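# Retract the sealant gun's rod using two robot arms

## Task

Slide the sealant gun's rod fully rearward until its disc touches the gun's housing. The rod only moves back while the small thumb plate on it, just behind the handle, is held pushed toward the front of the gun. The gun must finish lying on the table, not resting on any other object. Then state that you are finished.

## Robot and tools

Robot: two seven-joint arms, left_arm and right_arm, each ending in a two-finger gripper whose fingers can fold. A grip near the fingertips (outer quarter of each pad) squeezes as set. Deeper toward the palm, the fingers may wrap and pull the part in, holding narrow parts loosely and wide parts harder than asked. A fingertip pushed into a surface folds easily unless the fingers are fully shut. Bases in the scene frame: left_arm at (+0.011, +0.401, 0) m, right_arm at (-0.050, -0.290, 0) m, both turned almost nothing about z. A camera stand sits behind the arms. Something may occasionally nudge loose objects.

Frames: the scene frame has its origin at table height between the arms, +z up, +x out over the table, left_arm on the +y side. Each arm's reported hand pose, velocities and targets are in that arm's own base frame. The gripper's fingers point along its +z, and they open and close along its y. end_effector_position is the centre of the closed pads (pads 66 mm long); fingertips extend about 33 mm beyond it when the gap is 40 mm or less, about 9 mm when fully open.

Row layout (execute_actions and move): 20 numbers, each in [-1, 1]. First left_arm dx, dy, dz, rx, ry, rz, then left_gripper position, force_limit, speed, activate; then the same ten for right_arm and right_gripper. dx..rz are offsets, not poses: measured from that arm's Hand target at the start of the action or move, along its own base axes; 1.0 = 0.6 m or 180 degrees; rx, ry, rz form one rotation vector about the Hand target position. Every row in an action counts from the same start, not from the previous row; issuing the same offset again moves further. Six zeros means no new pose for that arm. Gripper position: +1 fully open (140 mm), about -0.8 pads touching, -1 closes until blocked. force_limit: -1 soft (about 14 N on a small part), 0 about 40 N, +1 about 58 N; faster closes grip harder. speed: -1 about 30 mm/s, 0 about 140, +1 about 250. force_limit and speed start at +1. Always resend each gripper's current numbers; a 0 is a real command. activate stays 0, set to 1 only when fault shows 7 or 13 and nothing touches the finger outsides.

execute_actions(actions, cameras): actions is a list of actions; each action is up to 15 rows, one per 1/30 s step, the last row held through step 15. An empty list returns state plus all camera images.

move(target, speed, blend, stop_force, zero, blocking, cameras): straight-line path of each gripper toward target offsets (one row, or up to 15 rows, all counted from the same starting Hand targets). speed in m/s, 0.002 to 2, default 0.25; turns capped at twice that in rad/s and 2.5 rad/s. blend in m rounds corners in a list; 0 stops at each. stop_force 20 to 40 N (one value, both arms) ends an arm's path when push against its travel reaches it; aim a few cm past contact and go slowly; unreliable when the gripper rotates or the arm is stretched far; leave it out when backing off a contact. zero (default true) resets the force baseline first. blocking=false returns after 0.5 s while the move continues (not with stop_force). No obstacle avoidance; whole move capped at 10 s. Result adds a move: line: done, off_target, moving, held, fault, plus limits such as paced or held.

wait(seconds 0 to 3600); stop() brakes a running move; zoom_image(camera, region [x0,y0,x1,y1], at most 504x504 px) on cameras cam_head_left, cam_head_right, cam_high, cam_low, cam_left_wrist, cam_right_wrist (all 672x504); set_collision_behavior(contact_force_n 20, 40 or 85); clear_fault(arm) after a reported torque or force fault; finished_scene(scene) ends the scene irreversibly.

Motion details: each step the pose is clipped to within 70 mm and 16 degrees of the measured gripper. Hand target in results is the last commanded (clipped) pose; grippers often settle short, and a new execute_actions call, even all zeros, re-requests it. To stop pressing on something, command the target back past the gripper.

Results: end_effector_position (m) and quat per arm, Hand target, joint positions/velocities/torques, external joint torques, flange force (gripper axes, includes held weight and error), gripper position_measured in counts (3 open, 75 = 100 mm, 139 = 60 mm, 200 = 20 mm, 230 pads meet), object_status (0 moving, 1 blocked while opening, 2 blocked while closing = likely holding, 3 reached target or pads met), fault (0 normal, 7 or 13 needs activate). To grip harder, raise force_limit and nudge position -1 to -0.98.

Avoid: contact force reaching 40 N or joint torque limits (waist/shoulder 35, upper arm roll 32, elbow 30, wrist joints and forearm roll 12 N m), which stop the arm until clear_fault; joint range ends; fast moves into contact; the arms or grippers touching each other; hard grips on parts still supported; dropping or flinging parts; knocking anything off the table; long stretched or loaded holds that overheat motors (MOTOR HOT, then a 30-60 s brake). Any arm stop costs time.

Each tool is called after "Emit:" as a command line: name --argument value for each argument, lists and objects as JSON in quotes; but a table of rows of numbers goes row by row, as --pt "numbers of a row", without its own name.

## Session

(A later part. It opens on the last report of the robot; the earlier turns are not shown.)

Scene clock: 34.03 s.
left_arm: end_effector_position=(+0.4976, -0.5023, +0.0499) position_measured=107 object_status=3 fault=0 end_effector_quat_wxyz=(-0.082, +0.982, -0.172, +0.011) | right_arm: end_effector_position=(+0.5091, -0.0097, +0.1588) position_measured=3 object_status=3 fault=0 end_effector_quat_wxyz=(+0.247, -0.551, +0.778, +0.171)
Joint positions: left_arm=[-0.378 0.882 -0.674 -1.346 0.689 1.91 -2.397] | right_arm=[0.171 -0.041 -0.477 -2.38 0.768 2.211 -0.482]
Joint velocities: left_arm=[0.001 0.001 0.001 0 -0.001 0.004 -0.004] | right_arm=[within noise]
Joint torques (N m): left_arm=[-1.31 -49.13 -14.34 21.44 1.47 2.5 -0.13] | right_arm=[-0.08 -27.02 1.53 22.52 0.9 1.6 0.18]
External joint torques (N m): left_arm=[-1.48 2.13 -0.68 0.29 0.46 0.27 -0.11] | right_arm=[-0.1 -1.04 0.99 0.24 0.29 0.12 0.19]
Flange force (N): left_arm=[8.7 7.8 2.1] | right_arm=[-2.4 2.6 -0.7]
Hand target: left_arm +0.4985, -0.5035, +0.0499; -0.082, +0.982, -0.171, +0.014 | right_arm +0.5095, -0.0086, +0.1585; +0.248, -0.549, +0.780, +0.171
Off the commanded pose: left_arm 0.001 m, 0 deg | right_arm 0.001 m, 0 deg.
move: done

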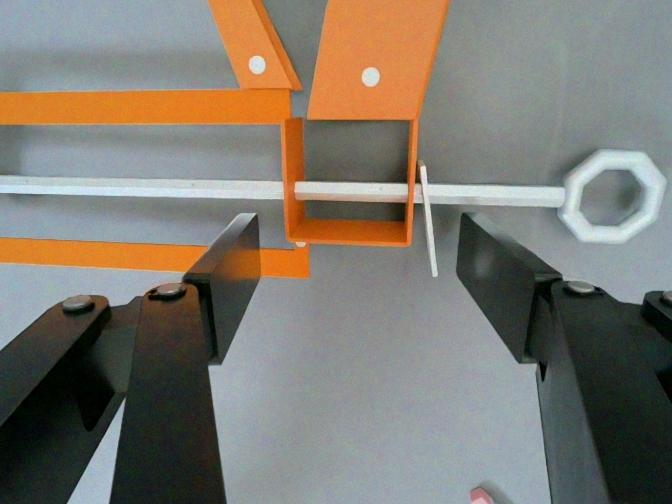

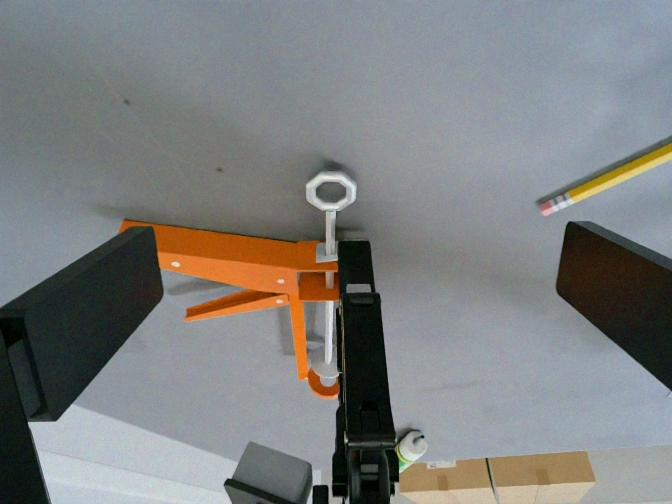

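Emit:
move --target '[0,0,-0.0143,0,0,0,0.175,-1,0,0,0,0,0,0,0,0,1,1,1,0]' --speed 0.05 --cameras '["cam_left_wrist","cam_right_wrist"]'

Emit:
zoom_image --camera "cam_right_wrist" --region '[270, 180, 410, 300]'

Emit:
zoom_image --camera "cam_left_wrist" --region '[220, 120, 500, 300]'

Scene clock: 34.87 s.
left_arm: end_effector_position=(+0.4980, -0.5026, +0.0421) position_measured=107 object_status=3 fault=0 end_effector_quat_wxyz=(-0.082, +0.982, -0.172, +0.012) | right_arm: end_effector_position=(+0.5091, -0.0097, +0.1588) position_measured=3 object_status=3 fault=0 end_effector_quat_wxyz=(+0.247, -0.551, +0.778, +0.171)
Joint positions: left_arm=[-0.381 0.892 -0.668 -1.348 0.695 1.923 -2.401] | right_arm=[0.171 -0.041 -0.477 -2.38 0.768 2.211 -0.482]
Joint velocities: left_arm=[-0.001 -0.001 0.001 0.001 -0.001 0.006 -0.004] | right_arm=[within noise]
Joint torques (N m): left_arm=[-1.22 -49.23 -14.2 21.27 1.46 2.47 -0.2] | right_arm=[-0.11 -26.96 1.52 22.48 0.91 1.6 0.19]
External joint torques (N m): left_arm=[-1.3 2.42 -0.41 0.12 0.45 0.22 -0.18] | right_arm=[-0.22 -0.83 0.89 0.05 0.29 0.11 0.2]
Flange force (N): left_arm=[8.4 7.5 2.8] | right_arm=[-2.0 2.6 -0.5]
Hand target: left_arm +0.4985, -0.5035, +0.0413; -0.082, +0.982, -0.171, +0.014 | right_arm +0.5095, -0.0086, +0.1585; +0.248, -0.549, +0.780, +0.171
Off the commanded pose: left_arm 0.001 m, 0 deg | right_arm 0.001 m, 0 deg.
move: done

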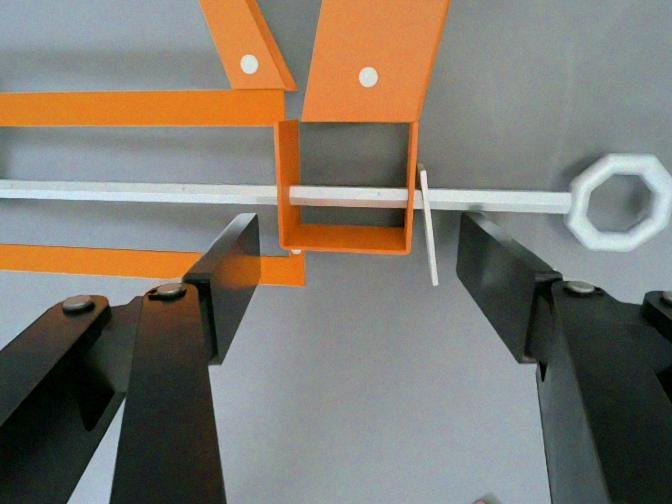

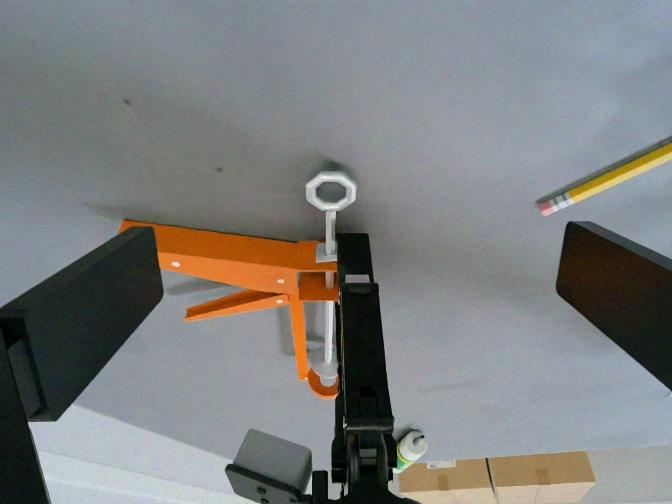

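Scaled by 3.600.

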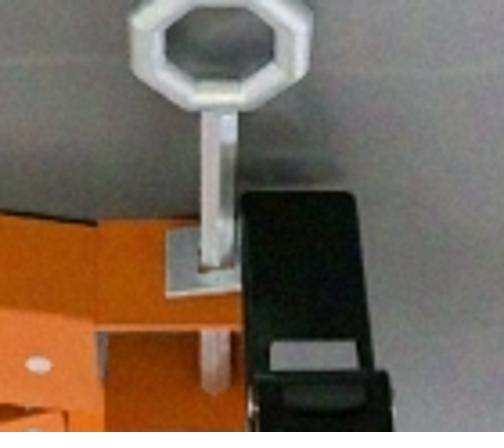

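Scaled by 1.800.

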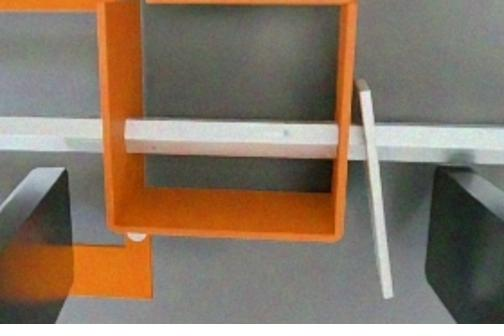

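Emit:
move --pt "0 0.0062 0 0 0 0 0.175 -1 -1 0 0 0 0 0 0 0 1 1 1 0" --pt "0 0.0062 0 0 0 0 -1 -1 -1 0 0 0 0 0 0 0 1 1 1 0" --speed 0.05 --cameras '["cam_left_wrist","cam_right_wrist"]'

Emit:
zoom_image --camera "cam_right_wrist" --region '[270, 180, 410, 300]'

Emit:
zoom_image --camera "cam_left_wrist" --region '[220, 120, 500, 300]'

Scene clock: 37.00 s.
left_arm: end_effector_position=(+0.4981, -0.5000, +0.0423) position_measured=143 object_status=0 fault=0 end_effector_quat_wxyz=(-0.082, +0.982, -0.172, +0.014) | right_arm: end_effector_position=(+0.5091, -0.0097, +0.1588) position_measured=3 object_status=3 fault=0 end_effector_quat_wxyz=(+0.247, -0.551, +0.778, +0.171)
Joint positions: left_arm=[-0.375 0.882 -0.667 -1.365 0.695 1.933 -2.403] | right_arm=[0.171 -0.041 -0.477 -2.38 0.768 2.211 -0.482]
Joint torques (N m): left_arm=[-1.44 -48.49 -14.48 21.08 0.87 2.94 -0.14] | right_arm=[-0.06 -26.99 1.54 22.5 0.9 1.6 0.21]
External joint torques (N m): left_arm=[-1.41 2.69 -0.72 0.01 -0.12 0.69 -0.12] | right_arm=[-0.09 -0.9 0.99 0.1 0.29 0.1 0.22]
Flange force (N): left_arm=[7.4 7.1 3.4] | right_arm=[-2.3 2.7 -0.5]
Hand target: left_arm +0.4985, -0.4997, +0.0413; -0.082, +0.982, -0.171, +0.014 | right_arm +0.5095, -0.0086, +0.1585; +0.248, -0.549, +0.780, +0.171
Off the commanded pose: left_arm 0.001 m, 0 deg | right_arm 0.001 m, 0 deg.
move: done

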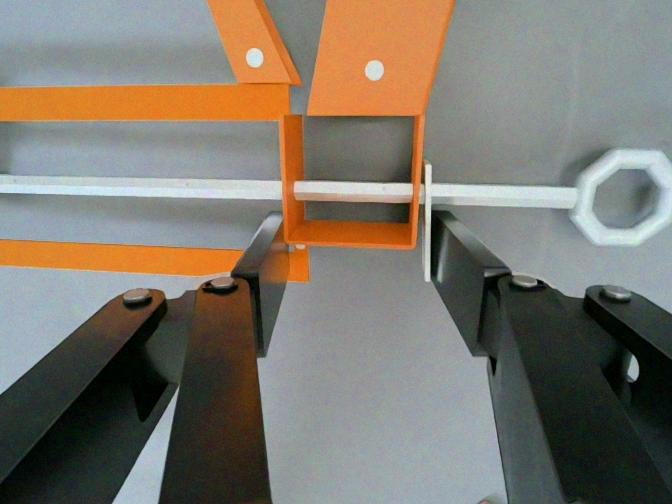

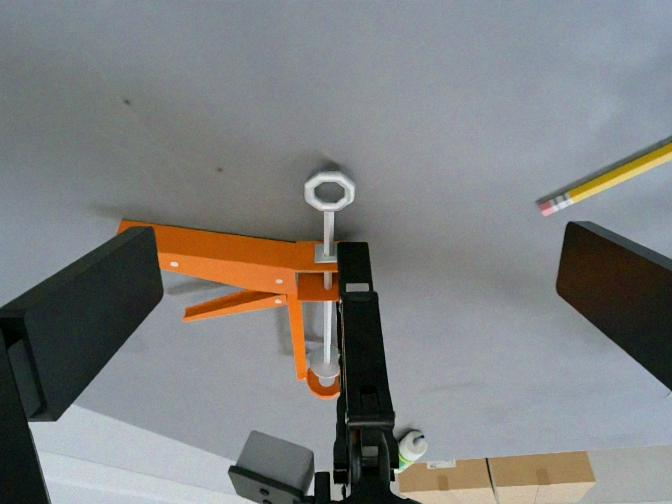

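Scaled by 3.600.

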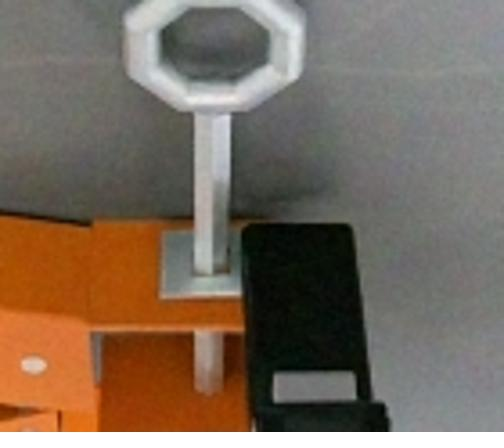

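Scaled by 1.800.

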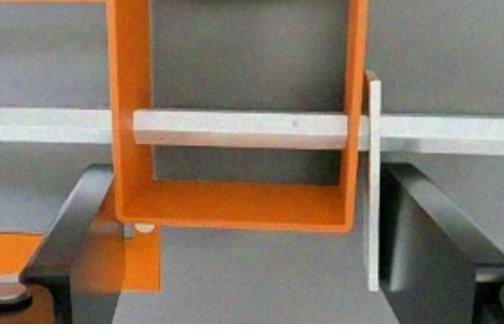

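Emit:
wait --seconds 0.5 --cameras '["cam_left_wrist"]'

Emit:
zoom_image --camera "cam_left_wrist" --region '[220, 120, 500, 300]'

Scene clock: 37.60 s.
left_arm: end_effector_position=(+0.4981, -0.5000, +0.0423) position_measured=143 object_status=2 fault=0 end_effector_quat_wxyz=(-0.082, +0.982, -0.172, +0.014) | right_arm: end_effector_position=(+0.5091, -0.0097, +0.1588) position_measured=3 object_status=3 fault=0 end_effector_quat_wxyz=(+0.247, -0.551, +0.778, +0.171)
Joint positions: left_arm=[-0.375 0.882 -0.667 -1.365 0.695 1.933 -2.403] | right_arm=[0.171 -0.041 -0.477 -2.38 0.768 2.211 -0.482]
Joint torques (N m): left_arm=[-1.38 -48.45 -14.5 21.14 0.88 2.93 -0.13] | right_arm=[-0.1 -27.03 1.59 22.54 0.91 1.6 0.19]
External joint torques (N m): left_arm=[-1.33 2.73 -0.73 0.09 -0.12 0.69 -0.11] | right_arm=[-0.08 -0.94 1.08 0.15 0.29 0.1 0.21]
Flange force (N): left_arm=[7.9 7.2 3.4] | right_arm=[-2.5 2.6 -0.5]
Hand target: left_arm +0.4985, -0.4997, +0.0413; -0.082, +0.982, -0.171, +0.014 | right_arm +0.5095, -0.0086, +0.1585; +0.248, -0.549, +0.780, +0.171
Tool commands: left_gripper/position=-1.0 left_gripper/force_limit=-1.0 left_gripper/speed=-1.0 left_gripper/activate=+0.0 right_gripper/position=+1.0 right_gripper/force_limit=+1.0 right_gripper/speed=+1.0 right_gripper/activate=+0.0
Off the commanded pose: left_arm 0.001 m, 0 deg | right_arm 0.001 m, 0 deg.
wait: 0.50 s; at rest by 0.07 s

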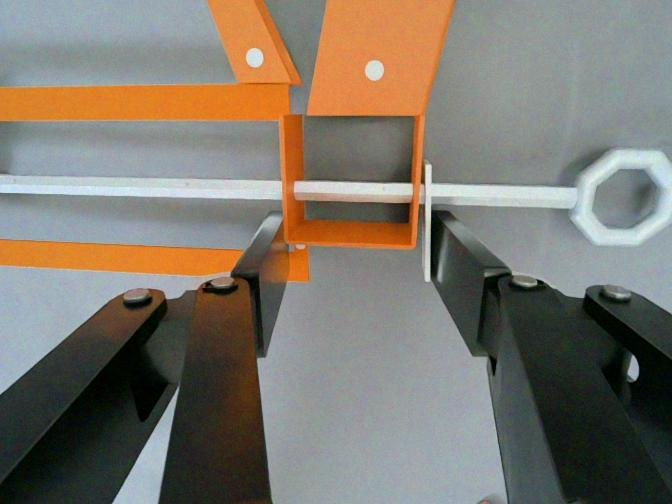

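Scaled by 1.800.

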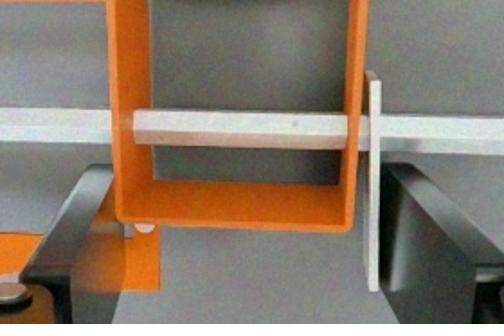

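Emit:
move --target '[0,0,0,0,0,0,-1,-1,-1,0,0,0,-0.165,0,0,0,-1,-1,0,0]'

Emit:
move --target '[0,0,0,0,0,0,-1,-1,-1,0,0,0,-0.08,0,0,0,-1,-1,0,0]' --speed 0.02 --stop_force 20 --cameras '["cam_left_wrist","cam_right_wrist","cam_high"]'

Scene clock: 39.93 s.
left_arm: end_effector_position=(+0.4981, -0.5000, +0.0423) position_measured=143 object_status=2 fault=0 end_effector_quat_wxyz=(-0.082, +0.982, -0.172, +0.014) | right_arm: end_effector_position=(+0.5084, -0.0079, +0.0602) position_measured=233 object_status=3 fault=0 end_effector_quat_wxyz=(+0.247, -0.548, +0.781, +0.173)
Joint positions: left_arm=[-0.375 0.882 -0.667 -1.365 0.695 1.933 -2.403] | right_arm=[0.159 0.193 -0.443 -2.383 1.022 2.296 -0.735]
Joint velocities: left_arm=[within noise] | right_arm=[0 0 0.001 -0.001 0.001 0.001 -0.006]
Joint torques (N m): left_arm=[-1.44 -48.44 -14.49 21.07 0.87 2.94 -0.13] | right_arm=[-1.01 -31.42 -1.35 20.07 0.73 1.23 -0.3]
External joint torques (N m): left_arm=[-1.59 2.93 -0.77 -0.12 -0.13 0.69 -0.12] | right_arm=[-1.13 -0.34 0.9 0.68 0.37 0.09 -0.28]
Flange force (N): left_arm=[7.5 7.5 3.7] | right_arm=[1.4 -1.8 1.6]
Hand target: left_arm +0.4985, -0.4997, +0.0413; -0.082, +0.982, -0.171, +0.014 | right_arm +0.5095, -0.0086, +0.0595; +0.248, -0.549, +0.780, +0.171
Off the commanded pose: left_arm 0.001 m, 0 deg | right_arm 0.001 m, 0 deg.
move: done

Scene clock: 42.93 s.
left_arm: end_effector_position=(+0.4981, -0.5000, +0.0423) position_measured=143 object_status=2 fault=0 end_effector_quat_wxyz=(-0.082, +0.982, -0.172, +0.014) | right_arm: end_effector_position=(+0.5110, -0.0076, +0.0364) position_measured=233 object_status=3 fault=0 end_effector_quat_wxyz=(+0.252, -0.548, +0.779, +0.173)
Joint positions: left_arm=[-0.375 0.882 -0.667 -1.365 0.695 1.933 -2.403] | right_arm=[0.149 0.263 -0.43 -2.366 1.102 2.301 -0.814]
Joint torques (N m): left_arm=[-1.42 -48.45 -14.5 21.08 0.88 2.92 -0.1] | right_arm=[0.41 -25.72 -0.65 18.51 1.09 2.79 -0.42]
External joint torques (N m): left_arm=[-1.11 2.88 -0.52 0.01 -0.11 0.66 -0.09] | right_arm=[0.21 6.89 2.31 -0.05 0.77 1.76 -0.4]
Flange force (N): left_arm=[7.7 6.8 3.7] | right_arm=[9.7 -12.8 22.4]
Hand target: left_arm +0.4985, -0.4997, +0.0413; -0.082, +0.982, -0.171, +0.014 | right_arm +0.5093, -0.0086, +0.0294; +0.247, -0.549, +0.780, +0.171 (not the last commanded pose)
Off the commanded pose: left_arm 0.001 m, 0 deg | right_arm 0.025 m, 1 deg.
move: contact (right_arm)
Images, in order (width x height): cam_high 672x504, cam_left_wrist 672x504, cam_right_wrist 672x504.

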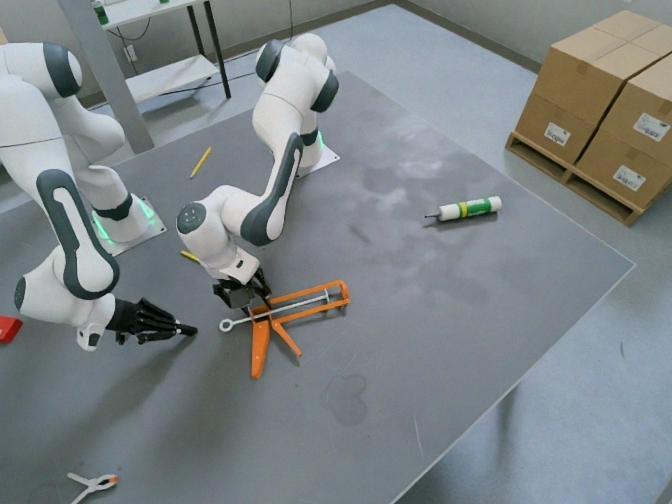

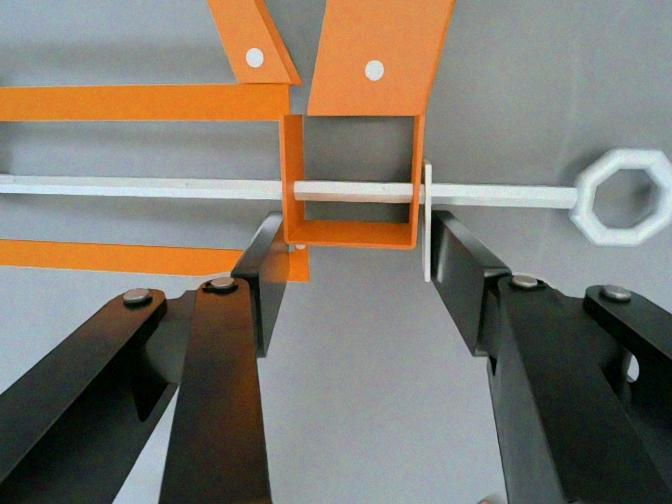

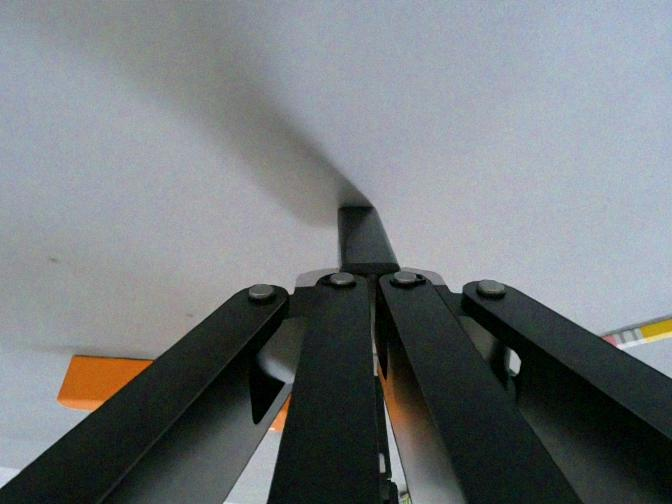

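Emit:
move --pt "0 0 0 0 0 0 -1 -1 -1 0 0 0 0.12 0 0 0 0.05 -1 0 0" --pt "0 0 0 0 0 0 -1 -1 -1 0 0.0645 0.101 0.096 0 0 0 0.05 -1 0 0" --speed 0.15 --cameras '["cam_left_wrist","cam_right_wrist","cam_high","cam_low"]'

Scene clock: 46.23 s.
left_arm: end_effector_position=(+0.4981, -0.5000, +0.0423) position_measured=143 object_status=2 fault=0 end_effector_quat_wxyz=(-0.082, +0.982, -0.172, +0.014) | right_arm: end_effector_position=(+0.5466, +0.0530, +0.0874) position_measured=123 object_status=3 fault=0 end_effector_quat_wxyz=(+0.247, -0.553, +0.777, +0.172)
Joint positions: left_arm=[-0.375 0.882 -0.667 -1.365 0.695 1.933 -2.403] | right_arm=[0.247 0.18 -0.392 -2.322 1.019 2.331 -0.591]
Joint velocities: left_arm=[within noise] | right_arm=[0.001 0.002 0.001 0 0.001 0.002 0.006]
Joint torques (N m): left_arm=[-1.47 -48.43 -14.53 21.05 0.88 2.92 -0.11] | right_arm=[-0.66 -32.81 -1.25 21.59 0.68 1.45 0.28]
External joint torques (N m): left_arm=[-1.58 2.72 -0.83 -0.05 -0.11 0.68 -0.1] | right_arm=[-0.47 -0.3 0.97 0.96 0.36 0.09 0.3]
Flange force (N): left_arm=[7.4 7.4 3.4] | right_arm=[-1.0 -2.6 1.2]
Hand target: left_arm +0.4985, -0.4997, +0.0413; -0.082, +0.982, -0.171, +0.014 | right_arm +0.5480, +0.0520, +0.0870; +0.247, -0.549, +0.780, +0.171
Off the commanded pose: left_arm 0.001 m, 0 deg | right_arm 0.002 m, 1 deg.
move: done
Images, in order (width x height): cam_high 672x504, cam_low 672x504, cam_left_wrist 672x504, cam_right_wrist 672x504.

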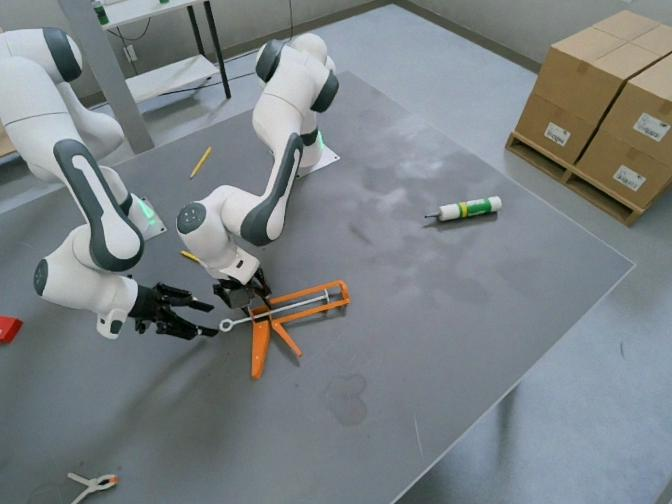

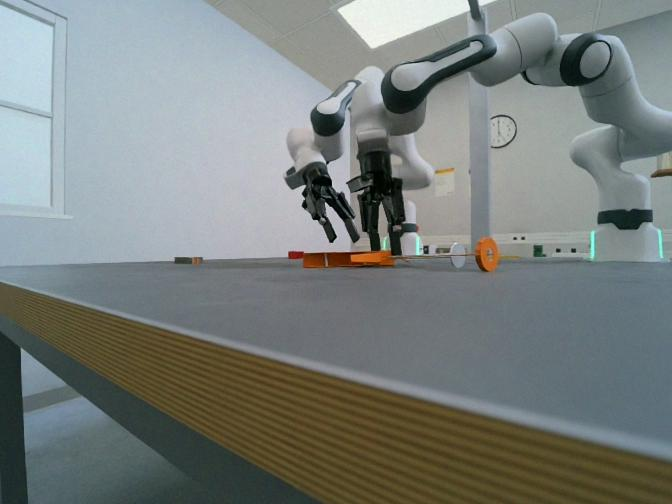

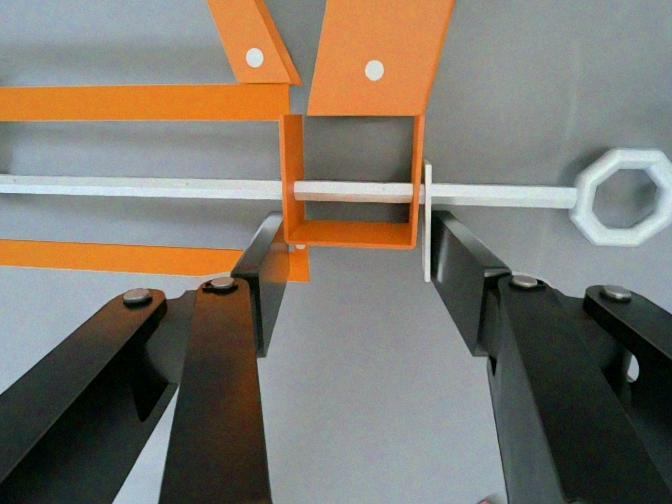

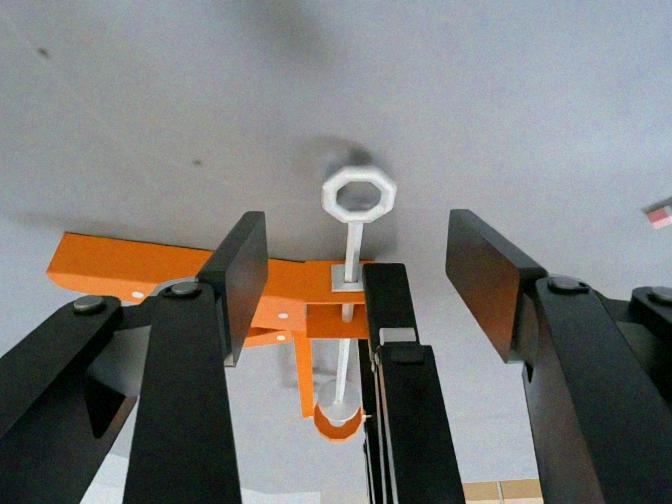

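Emit:
move --target '[0,0,0,0,0,0,-1,-1,-1,0,0.0198,0.0538,-0.0827,0,0,0,0.05,-1,0,0]' --speed 0.08 --cameras '["cam_left_wrist","cam_right_wrist","cam_high"]'

Emit:
zoom_image --camera "cam_right_wrist" --region '[220, 100, 500, 340]'

Scene clock: 48.37 s.
left_arm: end_effector_position=(+0.4981, -0.5000, +0.0423) position_measured=143 object_status=2 fault=0 end_effector_quat_wxyz=(-0.082, +0.982, -0.172, +0.014) | right_arm: end_effector_position=(+0.5587, +0.0847, +0.0380) position_measured=123 object_status=3 fault=0 end_effector_quat_wxyz=(+0.246, -0.548, +0.781, +0.173)
Joint positions: left_arm=[-0.375 0.882 -0.667 -1.365 0.695 1.933 -2.403] | right_arm=[0.262 0.316 -0.326 -2.277 1.173 2.393 -0.664]
Joint velocities: left_arm=[within noise] | right_arm=[0 0.001 0 0.002 0.001 0.001 -0.007]
Joint torques (N m): left_arm=[-1.43 -48.41 -14.48 21.07 0.89 2.93 -0.13] | right_arm=[-0.9 -36.42 -1.87 20.14 0.52 1.34 -0.26]
External joint torques (N m): left_arm=[-1.47 2.82 -0.74 -0.03 -0.11 0.69 -0.11] | right_arm=[-1 -0.61 1.1 0.99 0.38 0.1 -0.25]
Flange force (N): left_arm=[7.6 7.3 3.5] | right_arm=[0.7 -1.5 1.9]
Hand target: left_arm +0.4985, -0.4997, +0.0413; -0.082, +0.982, -0.171, +0.014 | right_arm +0.5599, +0.0843, +0.0373; +0.247, -0.549, +0.780, +0.171
Off the commanded pose: left_arm 0.001 m, 0 deg | right_arm 0.001 m, 0 deg.
move: done
Images, in order (width x height): cam_high 672x504, cam_left_wrist 672x504, cam_right_wrist 672x504.

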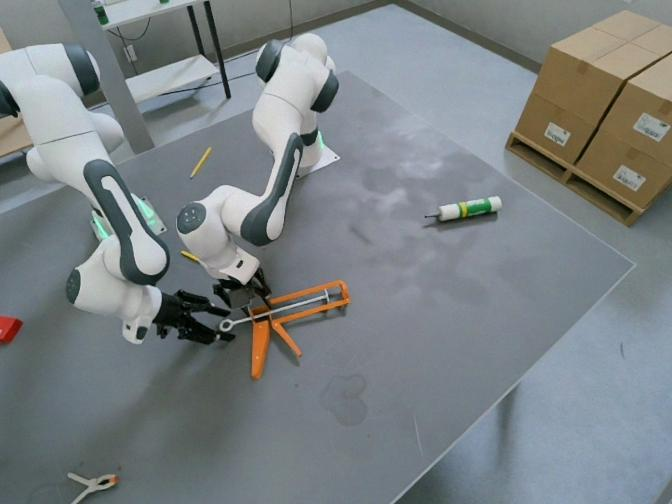

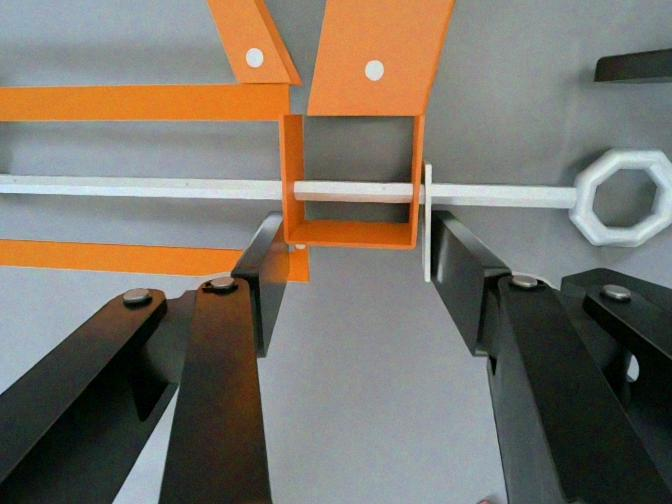

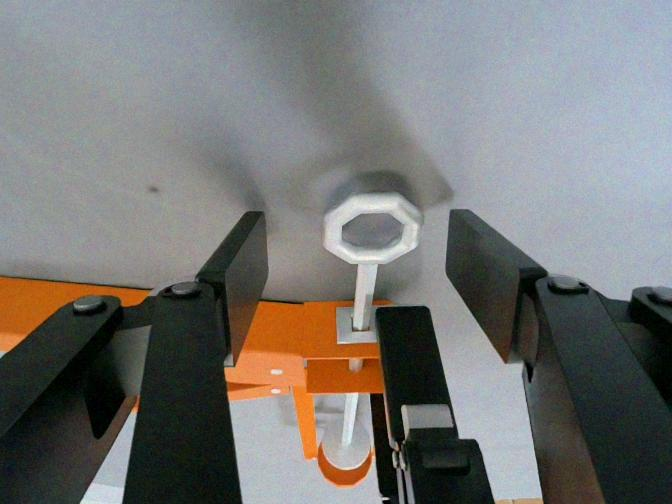

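Scaled by 1.800.

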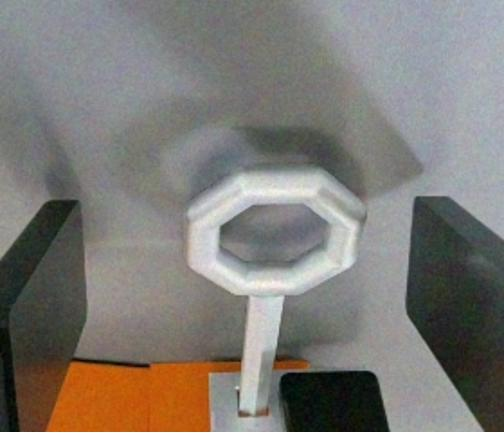

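Emit:
move --pt "0 0 0 0 0 0 -1 -1 -1 0 -0.008 0.0028 0 0 0 0 0.05 -0.1 -1 0" --pt "0 0 0 0 0 0 -1 -1 -1 0 -0.008 0.0028 0 0 0 0 -1 -0.1 -1 0" --speed 0.05 --cameras '["cam_left_wrist","cam_right_wrist"]'

Emit:
wait --seconds 0.7

Emit:
zoom_image --camera "cam_right_wrist" --region '[220, 100, 500, 340]'

Scene clock: 50.83 s.
left_arm: end_effector_position=(+0.4984, -0.5000, +0.0424) position_measured=143 object_status=2 fault=0 end_effector_quat_wxyz=(-0.082, +0.982, -0.171, +0.014) | right_arm: end_effector_position=(+0.5544, +0.0852, +0.0369) position_measured=176 object_status=0 fault=0 end_effector_quat_wxyz=(+0.246, -0.548, +0.781, +0.173)
Joint positions: left_arm=[-0.374 0.882 -0.667 -1.365 0.695 1.933 -2.404] | right_arm=[0.264 0.309 -0.325 -2.291 1.177 2.399 -0.671]
Joint torques (N m): left_arm=[-1.34 -48.39 -14.67 20.61 0.84 2.28 0.02] | right_arm=[-0.23 -37.12 -1.61 19.71 0.53 1.34 -0.28]
External joint torques (N m): left_arm=[-1.24 2.69 -0.89 -0.38 -0.14 0.04 0.03] | right_arm=[-0.3 -1.7 1.3 0.78 0.4 0.11 -0.27]
Flange force (N): left_arm=[6.4 6.1 2.4] | right_arm=[-1.2 2.1 -0.3]
Hand target: left_arm +0.4985, -0.4997, +0.0413; -0.082, +0.982, -0.171, +0.014 | right_arm +0.5551, +0.0860, +0.0373; +0.247, -0.549, +0.780, +0.171
Off the commanded pose: left_arm 0.001 m, 0 deg | right_arm 0.001 m, 0 deg.
move: done

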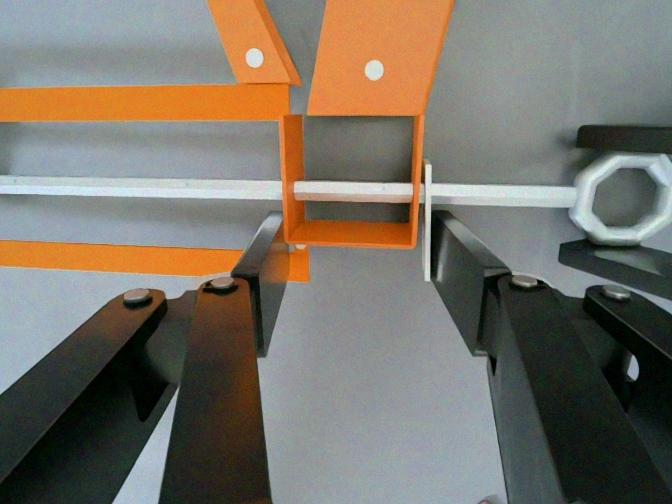

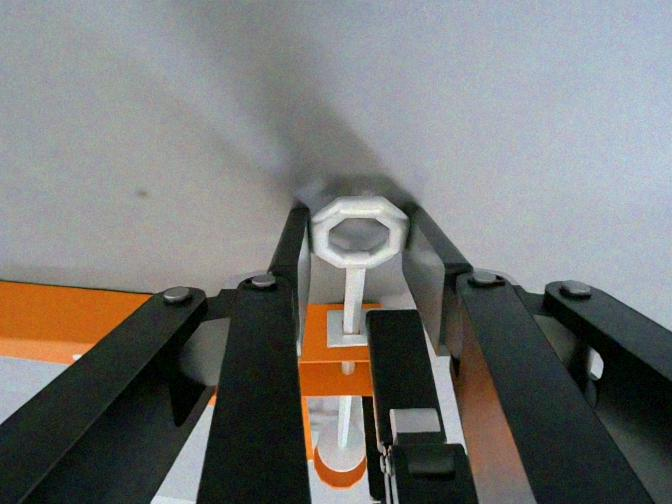

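Scene clock: 51.53 s.
left_arm: end_effector_position=(+0.4984, -0.5000, +0.0424) position_measured=143 object_status=2 fault=0 end_effector_quat_wxyz=(-0.082, +0.982, -0.171, +0.014) | right_arm: end_effector_position=(+0.5544, +0.0852, +0.0369) position_measured=176 object_status=2 fault=0 end_effector_quat_wxyz=(+0.246, -0.548, +0.781, +0.173)
Joint positions: left_arm=[-0.374 0.882 -0.667 -1.365 0.695 1.933 -2.404] | right_arm=[0.264 0.309 -0.325 -2.291 1.177 2.399 -0.671]
Joint torques (N m): left_arm=[-1.34 -48.42 -14.67 20.62 0.83 2.28 -0.07] | right_arm=[-0.22 -37.15 -1.57 19.71 0.5 1.32 -0.3]
External joint torques (N m): left_arm=[-1.29 2.76 -0.89 -0.43 -0.16 0.04 -0.06] | right_arm=[-0.24 -1.51 1.4 0.58 0.36 0.08 -0.28]
Flange force (N): left_arm=[6.2 6.3 2.6] | right_arm=[-1.0 2.4 -0.1]
Hand target: left_arm +0.4985, -0.4997, +0.0413; -0.082, +0.982, -0.171, +0.014 | right_arm +0.5551, +0.0860, +0.0373; +0.247, -0.549, +0.780, +0.171
Tool commands: left_gripper/position=-1.0 left_gripper/force_limit=-1.0 left_gripper/speed=-1.0 left_gripper/activate=+0.0 right_gripper/position=-1.0 right_gripper/force_limit=-0.1 right_gripper/speed=-1.0 right_gripper/activate=+0.0
Off the commanded pose: left_arm 0.001 m, 0 deg | right_arm 0.001 m, 0 deg.
wait: 0.70 s; at rest by 0.17 s

Scaled by 1.800.
This view is cut from an older image: the scene may have changed since it was taken.

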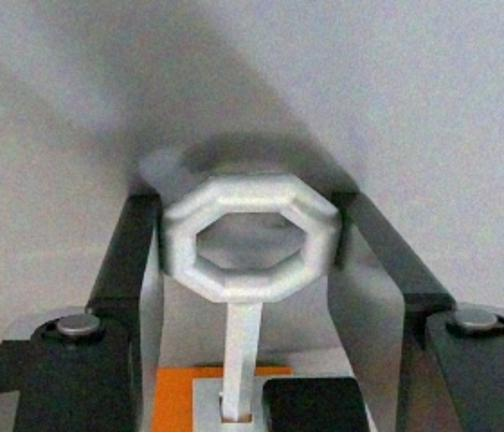

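Emit:
move --target '[0,0,0.0015,0,0,0,-1,-1,-1,0,-0.0169,-0.047,0,0,0,0,-1,-0.1,-1,0]' --speed 0.04 --cameras '["cam_left_wrist","cam_right_wrist","cam_high"]'

Scene clock: 53.57 s.
left_arm: end_effector_position=(+0.4956, -0.5048, +0.0430) position_measured=143 object_status=2 fault=0 end_effector_quat_wxyz=(-0.078, +0.982, -0.174, +0.015) | right_arm: end_effector_position=(+0.5451, +0.0645, +0.0369) position_measured=176 object_status=2 fault=0 end_effector_quat_wxyz=(+0.247, -0.546, +0.781, +0.176)
Joint positions: left_arm=[-0.378 0.882 -0.669 -1.366 0.693 1.938 -2.404] | right_arm=[0.235 0.297 -0.345 -2.31 1.162 2.373 -0.699]
Joint velocities: left_arm=[within noise] | right_arm=[0.001 0.002 -0.001 0.001 0.003 -0.001 -0.004]
Joint torques (N m): left_arm=[1.78 -49.38 -11.5 21.33 1.4 1.34 -0.03] | right_arm=[-3.38 -37.49 -5.12 18.9 -0.9 1.5 -0.57]
External joint torques (N m): left_arm=[1.54 1.85 2.19 0.16 0.4 -0.92 -0.01] | right_arm=[-3.59 -2.61 -2.33 -0.01 -1.07 0.35 -0.56]
Flange force (N): left_arm=[7.2 2.0 2.0] | right_arm=[2.6 3.2 -11.2]
Hand target: left_arm +0.4985, -0.4997, +0.0422; -0.082, +0.982, -0.171, +0.014 | right_arm +0.5449, +0.0578, +0.0373; +0.247, -0.549, +0.780, +0.171
Off the commanded pose: left_arm 0.006 m, 1 deg | right_arm 0.007 m, 1 deg.
move: off_target (left_arm, right_arm)
Images, in order (width x height): cam_high 672x504, cam_left_wrist 672x504, cam_right_wrist 672x504.

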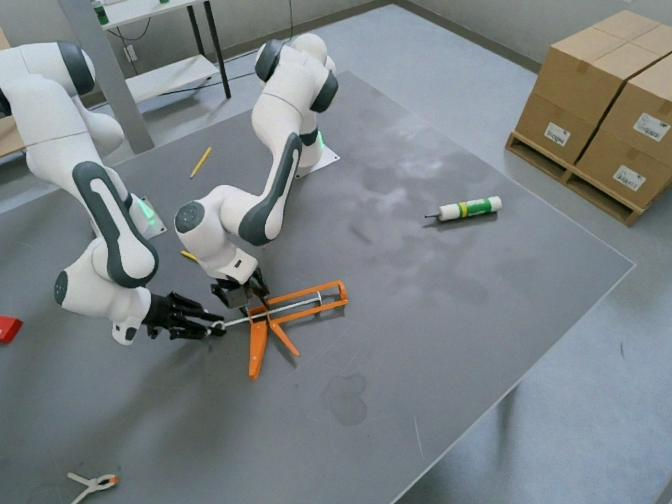

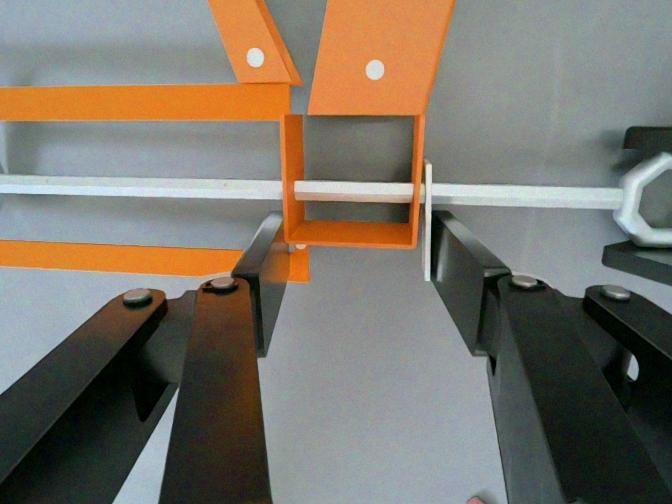

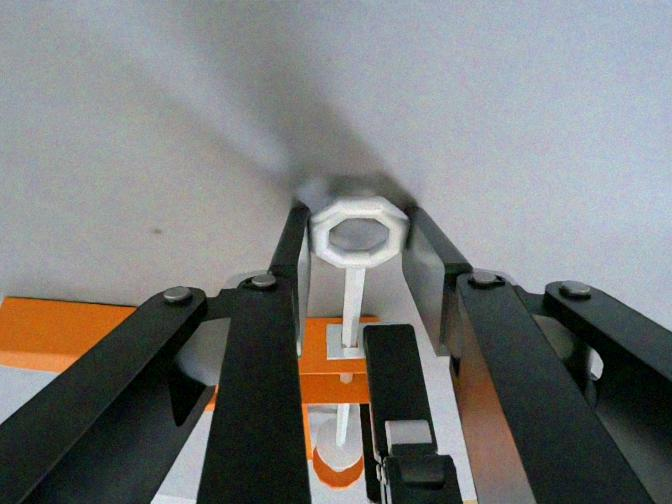

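Emit:
move --target '[0,0,0.0025,0,0,0,-1,-1,-1,0,-0.0338,-0.0941,0,0,0,0,-1,-0.1,-1,0]' --speed 0.05 --cameras '["cam_left_wrist","cam_right_wrist","cam_high"]'

Scene clock: 55.50 s.
left_arm: end_effector_position=(+0.4954, -0.5057, +0.0443) position_measured=143 object_status=2 fault=0 end_effector_quat_wxyz=(-0.077, +0.982, -0.174, +0.015) | right_arm: end_effector_position=(+0.5248, +0.0084, +0.0366) position_measured=176 object_status=2 fault=0 end_effector_quat_wxyz=(+0.247, -0.546, +0.781, +0.176)
Joint positions: left_arm=[-0.379 0.88 -0.669 -1.366 0.691 1.939 -2.404] | right_arm=[0.162 0.283 -0.402 -2.332 1.103 2.309 -0.764]
Joint velocities: left_arm=[within noise] | right_arm=[-0.001 0 0.001 0 0.001 -0.001 -0.005]
Joint torques (N m): left_arm=[1.72 -49.57 -11.24 21.19 1.49 0.98 0.07] | right_arm=[-3.68 -36.26 -5.54 19.44 -0.78 1.58 -0.62]
External joint torques (N m): left_arm=[1.6 1.61 2.48 0.06 0.5 -1.29 0.09] | right_arm=[-3.66 -2.53 -2.3 0.68 -1.09 0.46 -0.61]
Flange force (N): left_arm=[7.0 1.6 1.5] | right_arm=[2.5 2.2 -10.4]
Hand target: left_arm +0.4985, -0.4997, +0.0437; -0.082, +0.982, -0.171, +0.014 | right_arm +0.5247, +0.0013, +0.0373; +0.247, -0.549, +0.780, +0.171
Off the commanded pose: left_arm 0.007 m, 1 deg | right_arm 0.007 m, 1 deg.
move: off_target (left_arm, right_arm)
Images, in order (width x height): cam_high 672x504, cam_left_wrist 672x504, cam_right_wrist 672x504.

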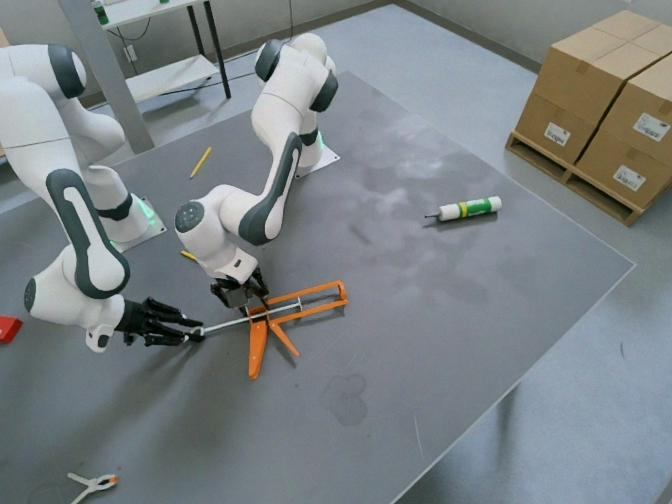

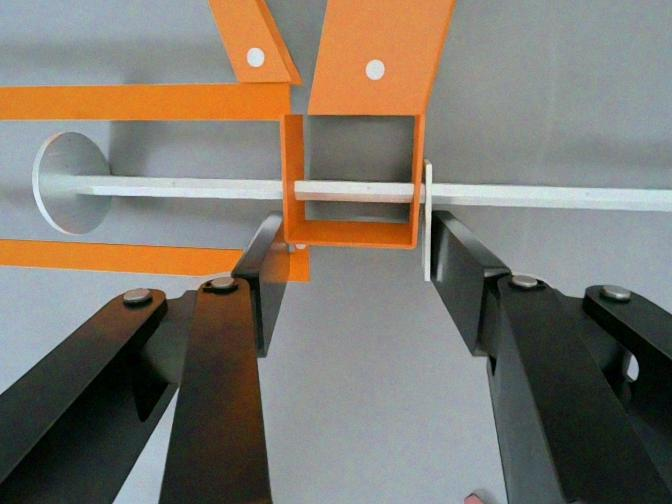

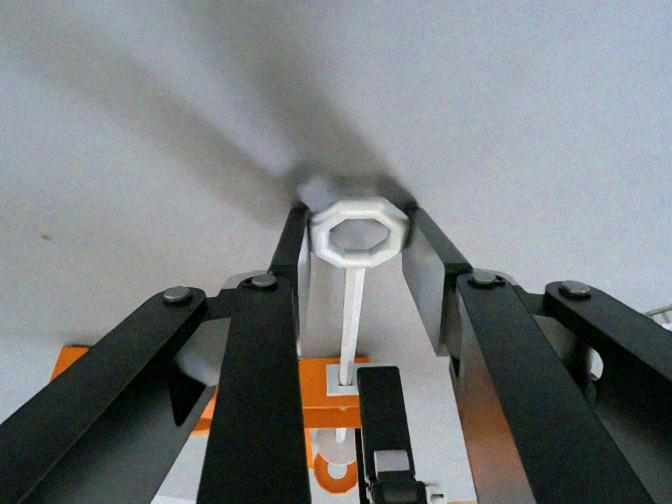

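Emit:
move --target '[0,0,0.0025,0,0,0,-1,-1,-1,0,-0.0310,-0.0863,0,0,0,0,-1,-0.1,-1,0]' --speed 0.05 --cameras '["cam_left_wrist","cam_right_wrist","cam_low"]'

Emit:
zoom_image --camera "cam_low" --region '[290, 220, 530, 280]'

Scene clock: 57.67 s.
left_arm: end_effector_position=(+0.4953, -0.5063, +0.0458) position_measured=143 object_status=2 fault=0 end_effector_quat_wxyz=(-0.076, +0.982, -0.173, +0.015) | right_arm: end_effector_position=(+0.5060, -0.0431, +0.0373) position_measured=176 object_status=2 fault=0 end_effector_quat_wxyz=(+0.247, -0.546, +0.781, +0.177)
Joint positions: left_arm=[-0.379 0.877 -0.669 -1.366 0.688 1.939 -2.404] | right_arm=[0.091 0.283 -0.454 -2.332 1.045 2.246 -0.822]
Joint velocities: left_arm=[within noise] | right_arm=[0 0 0.001 0 0.001 -0.002 -0.005]
Joint torques (N m): left_arm=[1.64 -49.57 -11.3 21.32 1.53 0.85 0.16] | right_arm=[-3.16 -34.49 -5.63 20.43 -0.6 1.53 -0.48]
External joint torques (N m): left_arm=[1.4 1.65 2.34 0.08 0.53 -1.42 0.18] | right_arm=[-3.07 -1.42 -1.98 1.76 -1.03 0.48 -0.46]
Flange force (N): left_arm=[7.9 2.3 1.1] | right_arm=[3.4 -2.8 -7.2]
Hand target: left_arm +0.4985, -0.4997, +0.0452; -0.082, +0.982, -0.171, +0.014 | right_arm +0.5061, -0.0505, +0.0373; +0.247, -0.549, +0.780, +0.171
Off the commanded pose: left_arm 0.007 m, 1 deg | right_arm 0.007 m, 1 deg.
move: off_target (left_arm, right_arm)
Images, in order (width x height): cam_low 672x504, cam_left_wrist 672x504, cam_right_wrist 672x504.

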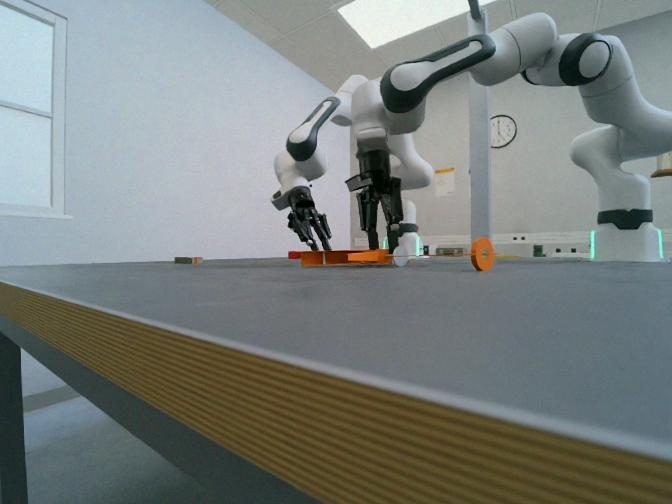

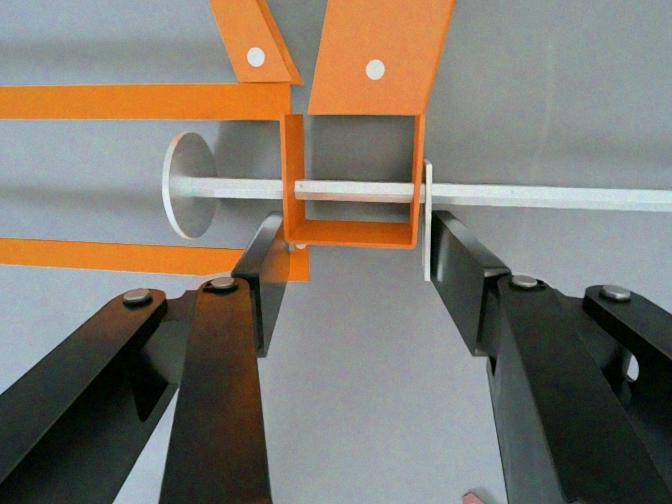

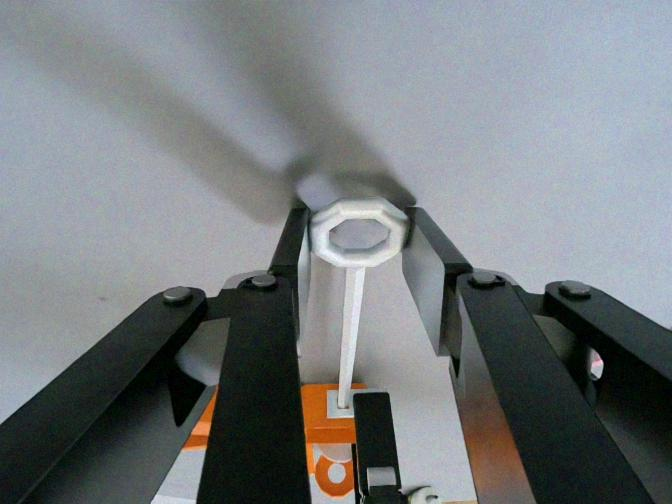

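Scaled by 2.100.

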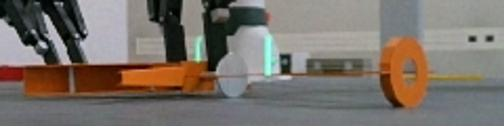

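Emit:
move --target '[-0.0045,-0.0095,0,0,0,0,-1,-1,-1,0,0.0035,0.0095,0,0,0,0,-1,-0.1,-1,0]' --speed 0.05

Scene clock: 58.37 s.
left_arm: end_effector_position=(+0.4956, -0.5076, +0.0456) position_measured=143 object_status=2 fault=0 end_effector_quat_wxyz=(-0.078, +0.982, -0.172, +0.015) | right_arm: end_effector_position=(+0.5068, -0.0441, +0.0370) position_measured=176 object_status=2 fault=0 end_effector_quat_wxyz=(+0.247, -0.546, +0.781, +0.174)
Joint positions: left_arm=[-0.388 0.883 -0.665 -1.352 0.688 1.93 -2.405] | right_arm=[0.092 0.283 -0.454 -2.332 1.045 2.252 -0.822]
Joint velocities: left_arm=[within noise] | right_arm=[0.001 0.001 0.002 0.001 0 0.003 0.001]
Joint torques (N m): left_arm=[-1.33 -49.3 -13.4 22.46 1.37 1.61 -0.09] | right_arm=[-0.18 -35.26 -2.97 20.13 0.45 1.27 -0.24]
External joint torques (N m): left_arm=[-1.12 2.21 0.42 1.29 0.38 -0.67 -0.08] | right_arm=[-0.22 -2.23 0.56 1.49 0.03 0.22 -0.22]
Flange force (N): left_arm=[16.4 11.5 0.7] | right_arm=[-2.5 0.5 -2.8]
Hand target: left_arm +0.4958, -0.5054, +0.0452; -0.082, +0.982, -0.171, +0.014 | right_arm +0.5082, -0.0448, +0.0373; +0.247, -0.549, +0.780, +0.171
Off the commanded pose: left_arm 0.002 m, 0 deg | right_arm 0.002 m, 0 deg.
move: done

Emit:
move --pt "0 0 -0.0055 0 0 0 -1 -1 -1 0 0 0 0 0 0 0 -1 -0.1 -1 0" --pt "0 0 -0.0055 0 0 0 0.175 -1 -0.8 0 0 0 0 0 0 0 -1 -0.1 -1 0" --pt "0 0 0.1 0 0 0 0.175 -1 -0.8 0 0 0 0 0 0 0 -1 -0.1 -1 0" --speed '[0.03,0.03,0.1]' --cameras '["cam_left_wrist","cam_right_wrist"]'

Scene clock: 61.33 s.
left_arm: end_effector_position=(+0.4969, -0.5067, +0.1058) position_measured=107 object_status=3 fault=0 end_effector_quat_wxyz=(-0.081, +0.982, -0.170, +0.018) | right_arm: end_effector_position=(+0.5070, -0.0433, +0.0369) position_measured=176 object_status=2 fault=0 end_effector_quat_wxyz=(+0.247, -0.547, +0.781, +0.174)
Joint positions: left_arm=[-0.383 0.811 -0.692 -1.317 0.65 1.834 -2.379] | right_arm=[0.093 0.283 -0.454 -2.332 1.045 2.253 -0.822]
Joint velocities: left_arm=[0 -0.001 0 0 -0.001 -0.004 0.005] | right_arm=[within noise]
Joint torques (N m): left_arm=[-0.55 -47.84 -14.11 22.15 0.55 1.93 0.24] | right_arm=[-0.71 -34.95 -2.88 19.66 0.37 1.06 -0.26]
External joint torques (N m): left_arm=[-0.37 2.72 -0.96 0.33 -0.52 -0.35 0.26] | right_arm=[-0.71 -1.83 0.68 0.95 -0.06 -0.01 -0.24]
Flange force (N): left_arm=[10.5 6.7 -0.1] | right_arm=[-1.4 0.9 -2.6]
Hand target: left_arm +0.4958, -0.5054, +0.1052; -0.082, +0.982, -0.171, +0.014 | right_arm +0.5082, -0.0448, +0.0373; +0.247, -0.549, +0.780, +0.171
Off the commanded pose: left_arm 0.002 m, 0 deg | right_arm 0.002 m, 0 deg.
move: done; target 2's new numbers were sent with left_arm's hand 0.004 m and 0 deg from that target

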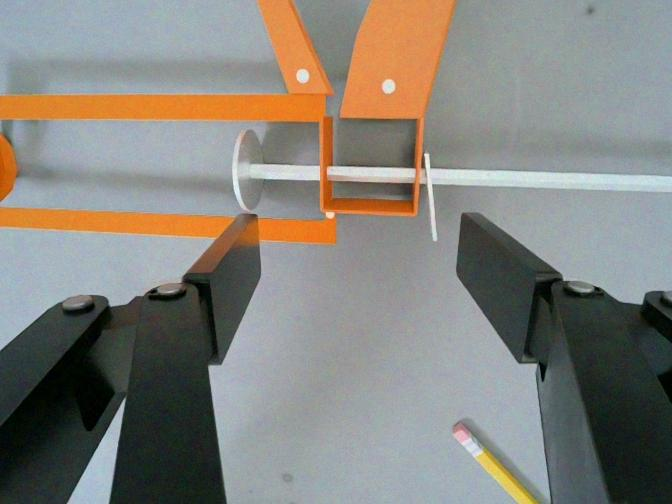

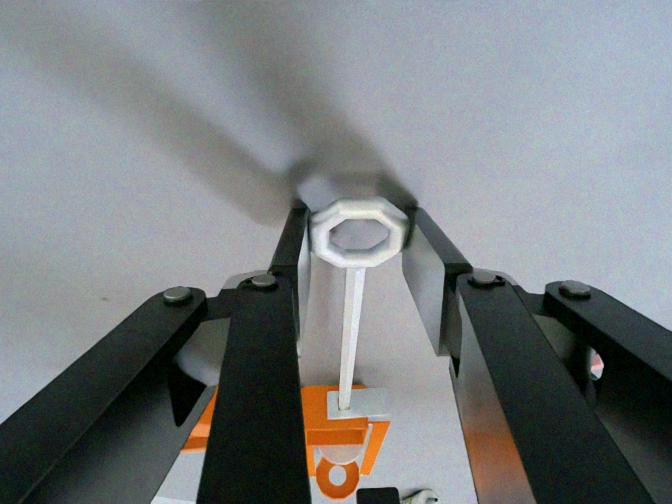

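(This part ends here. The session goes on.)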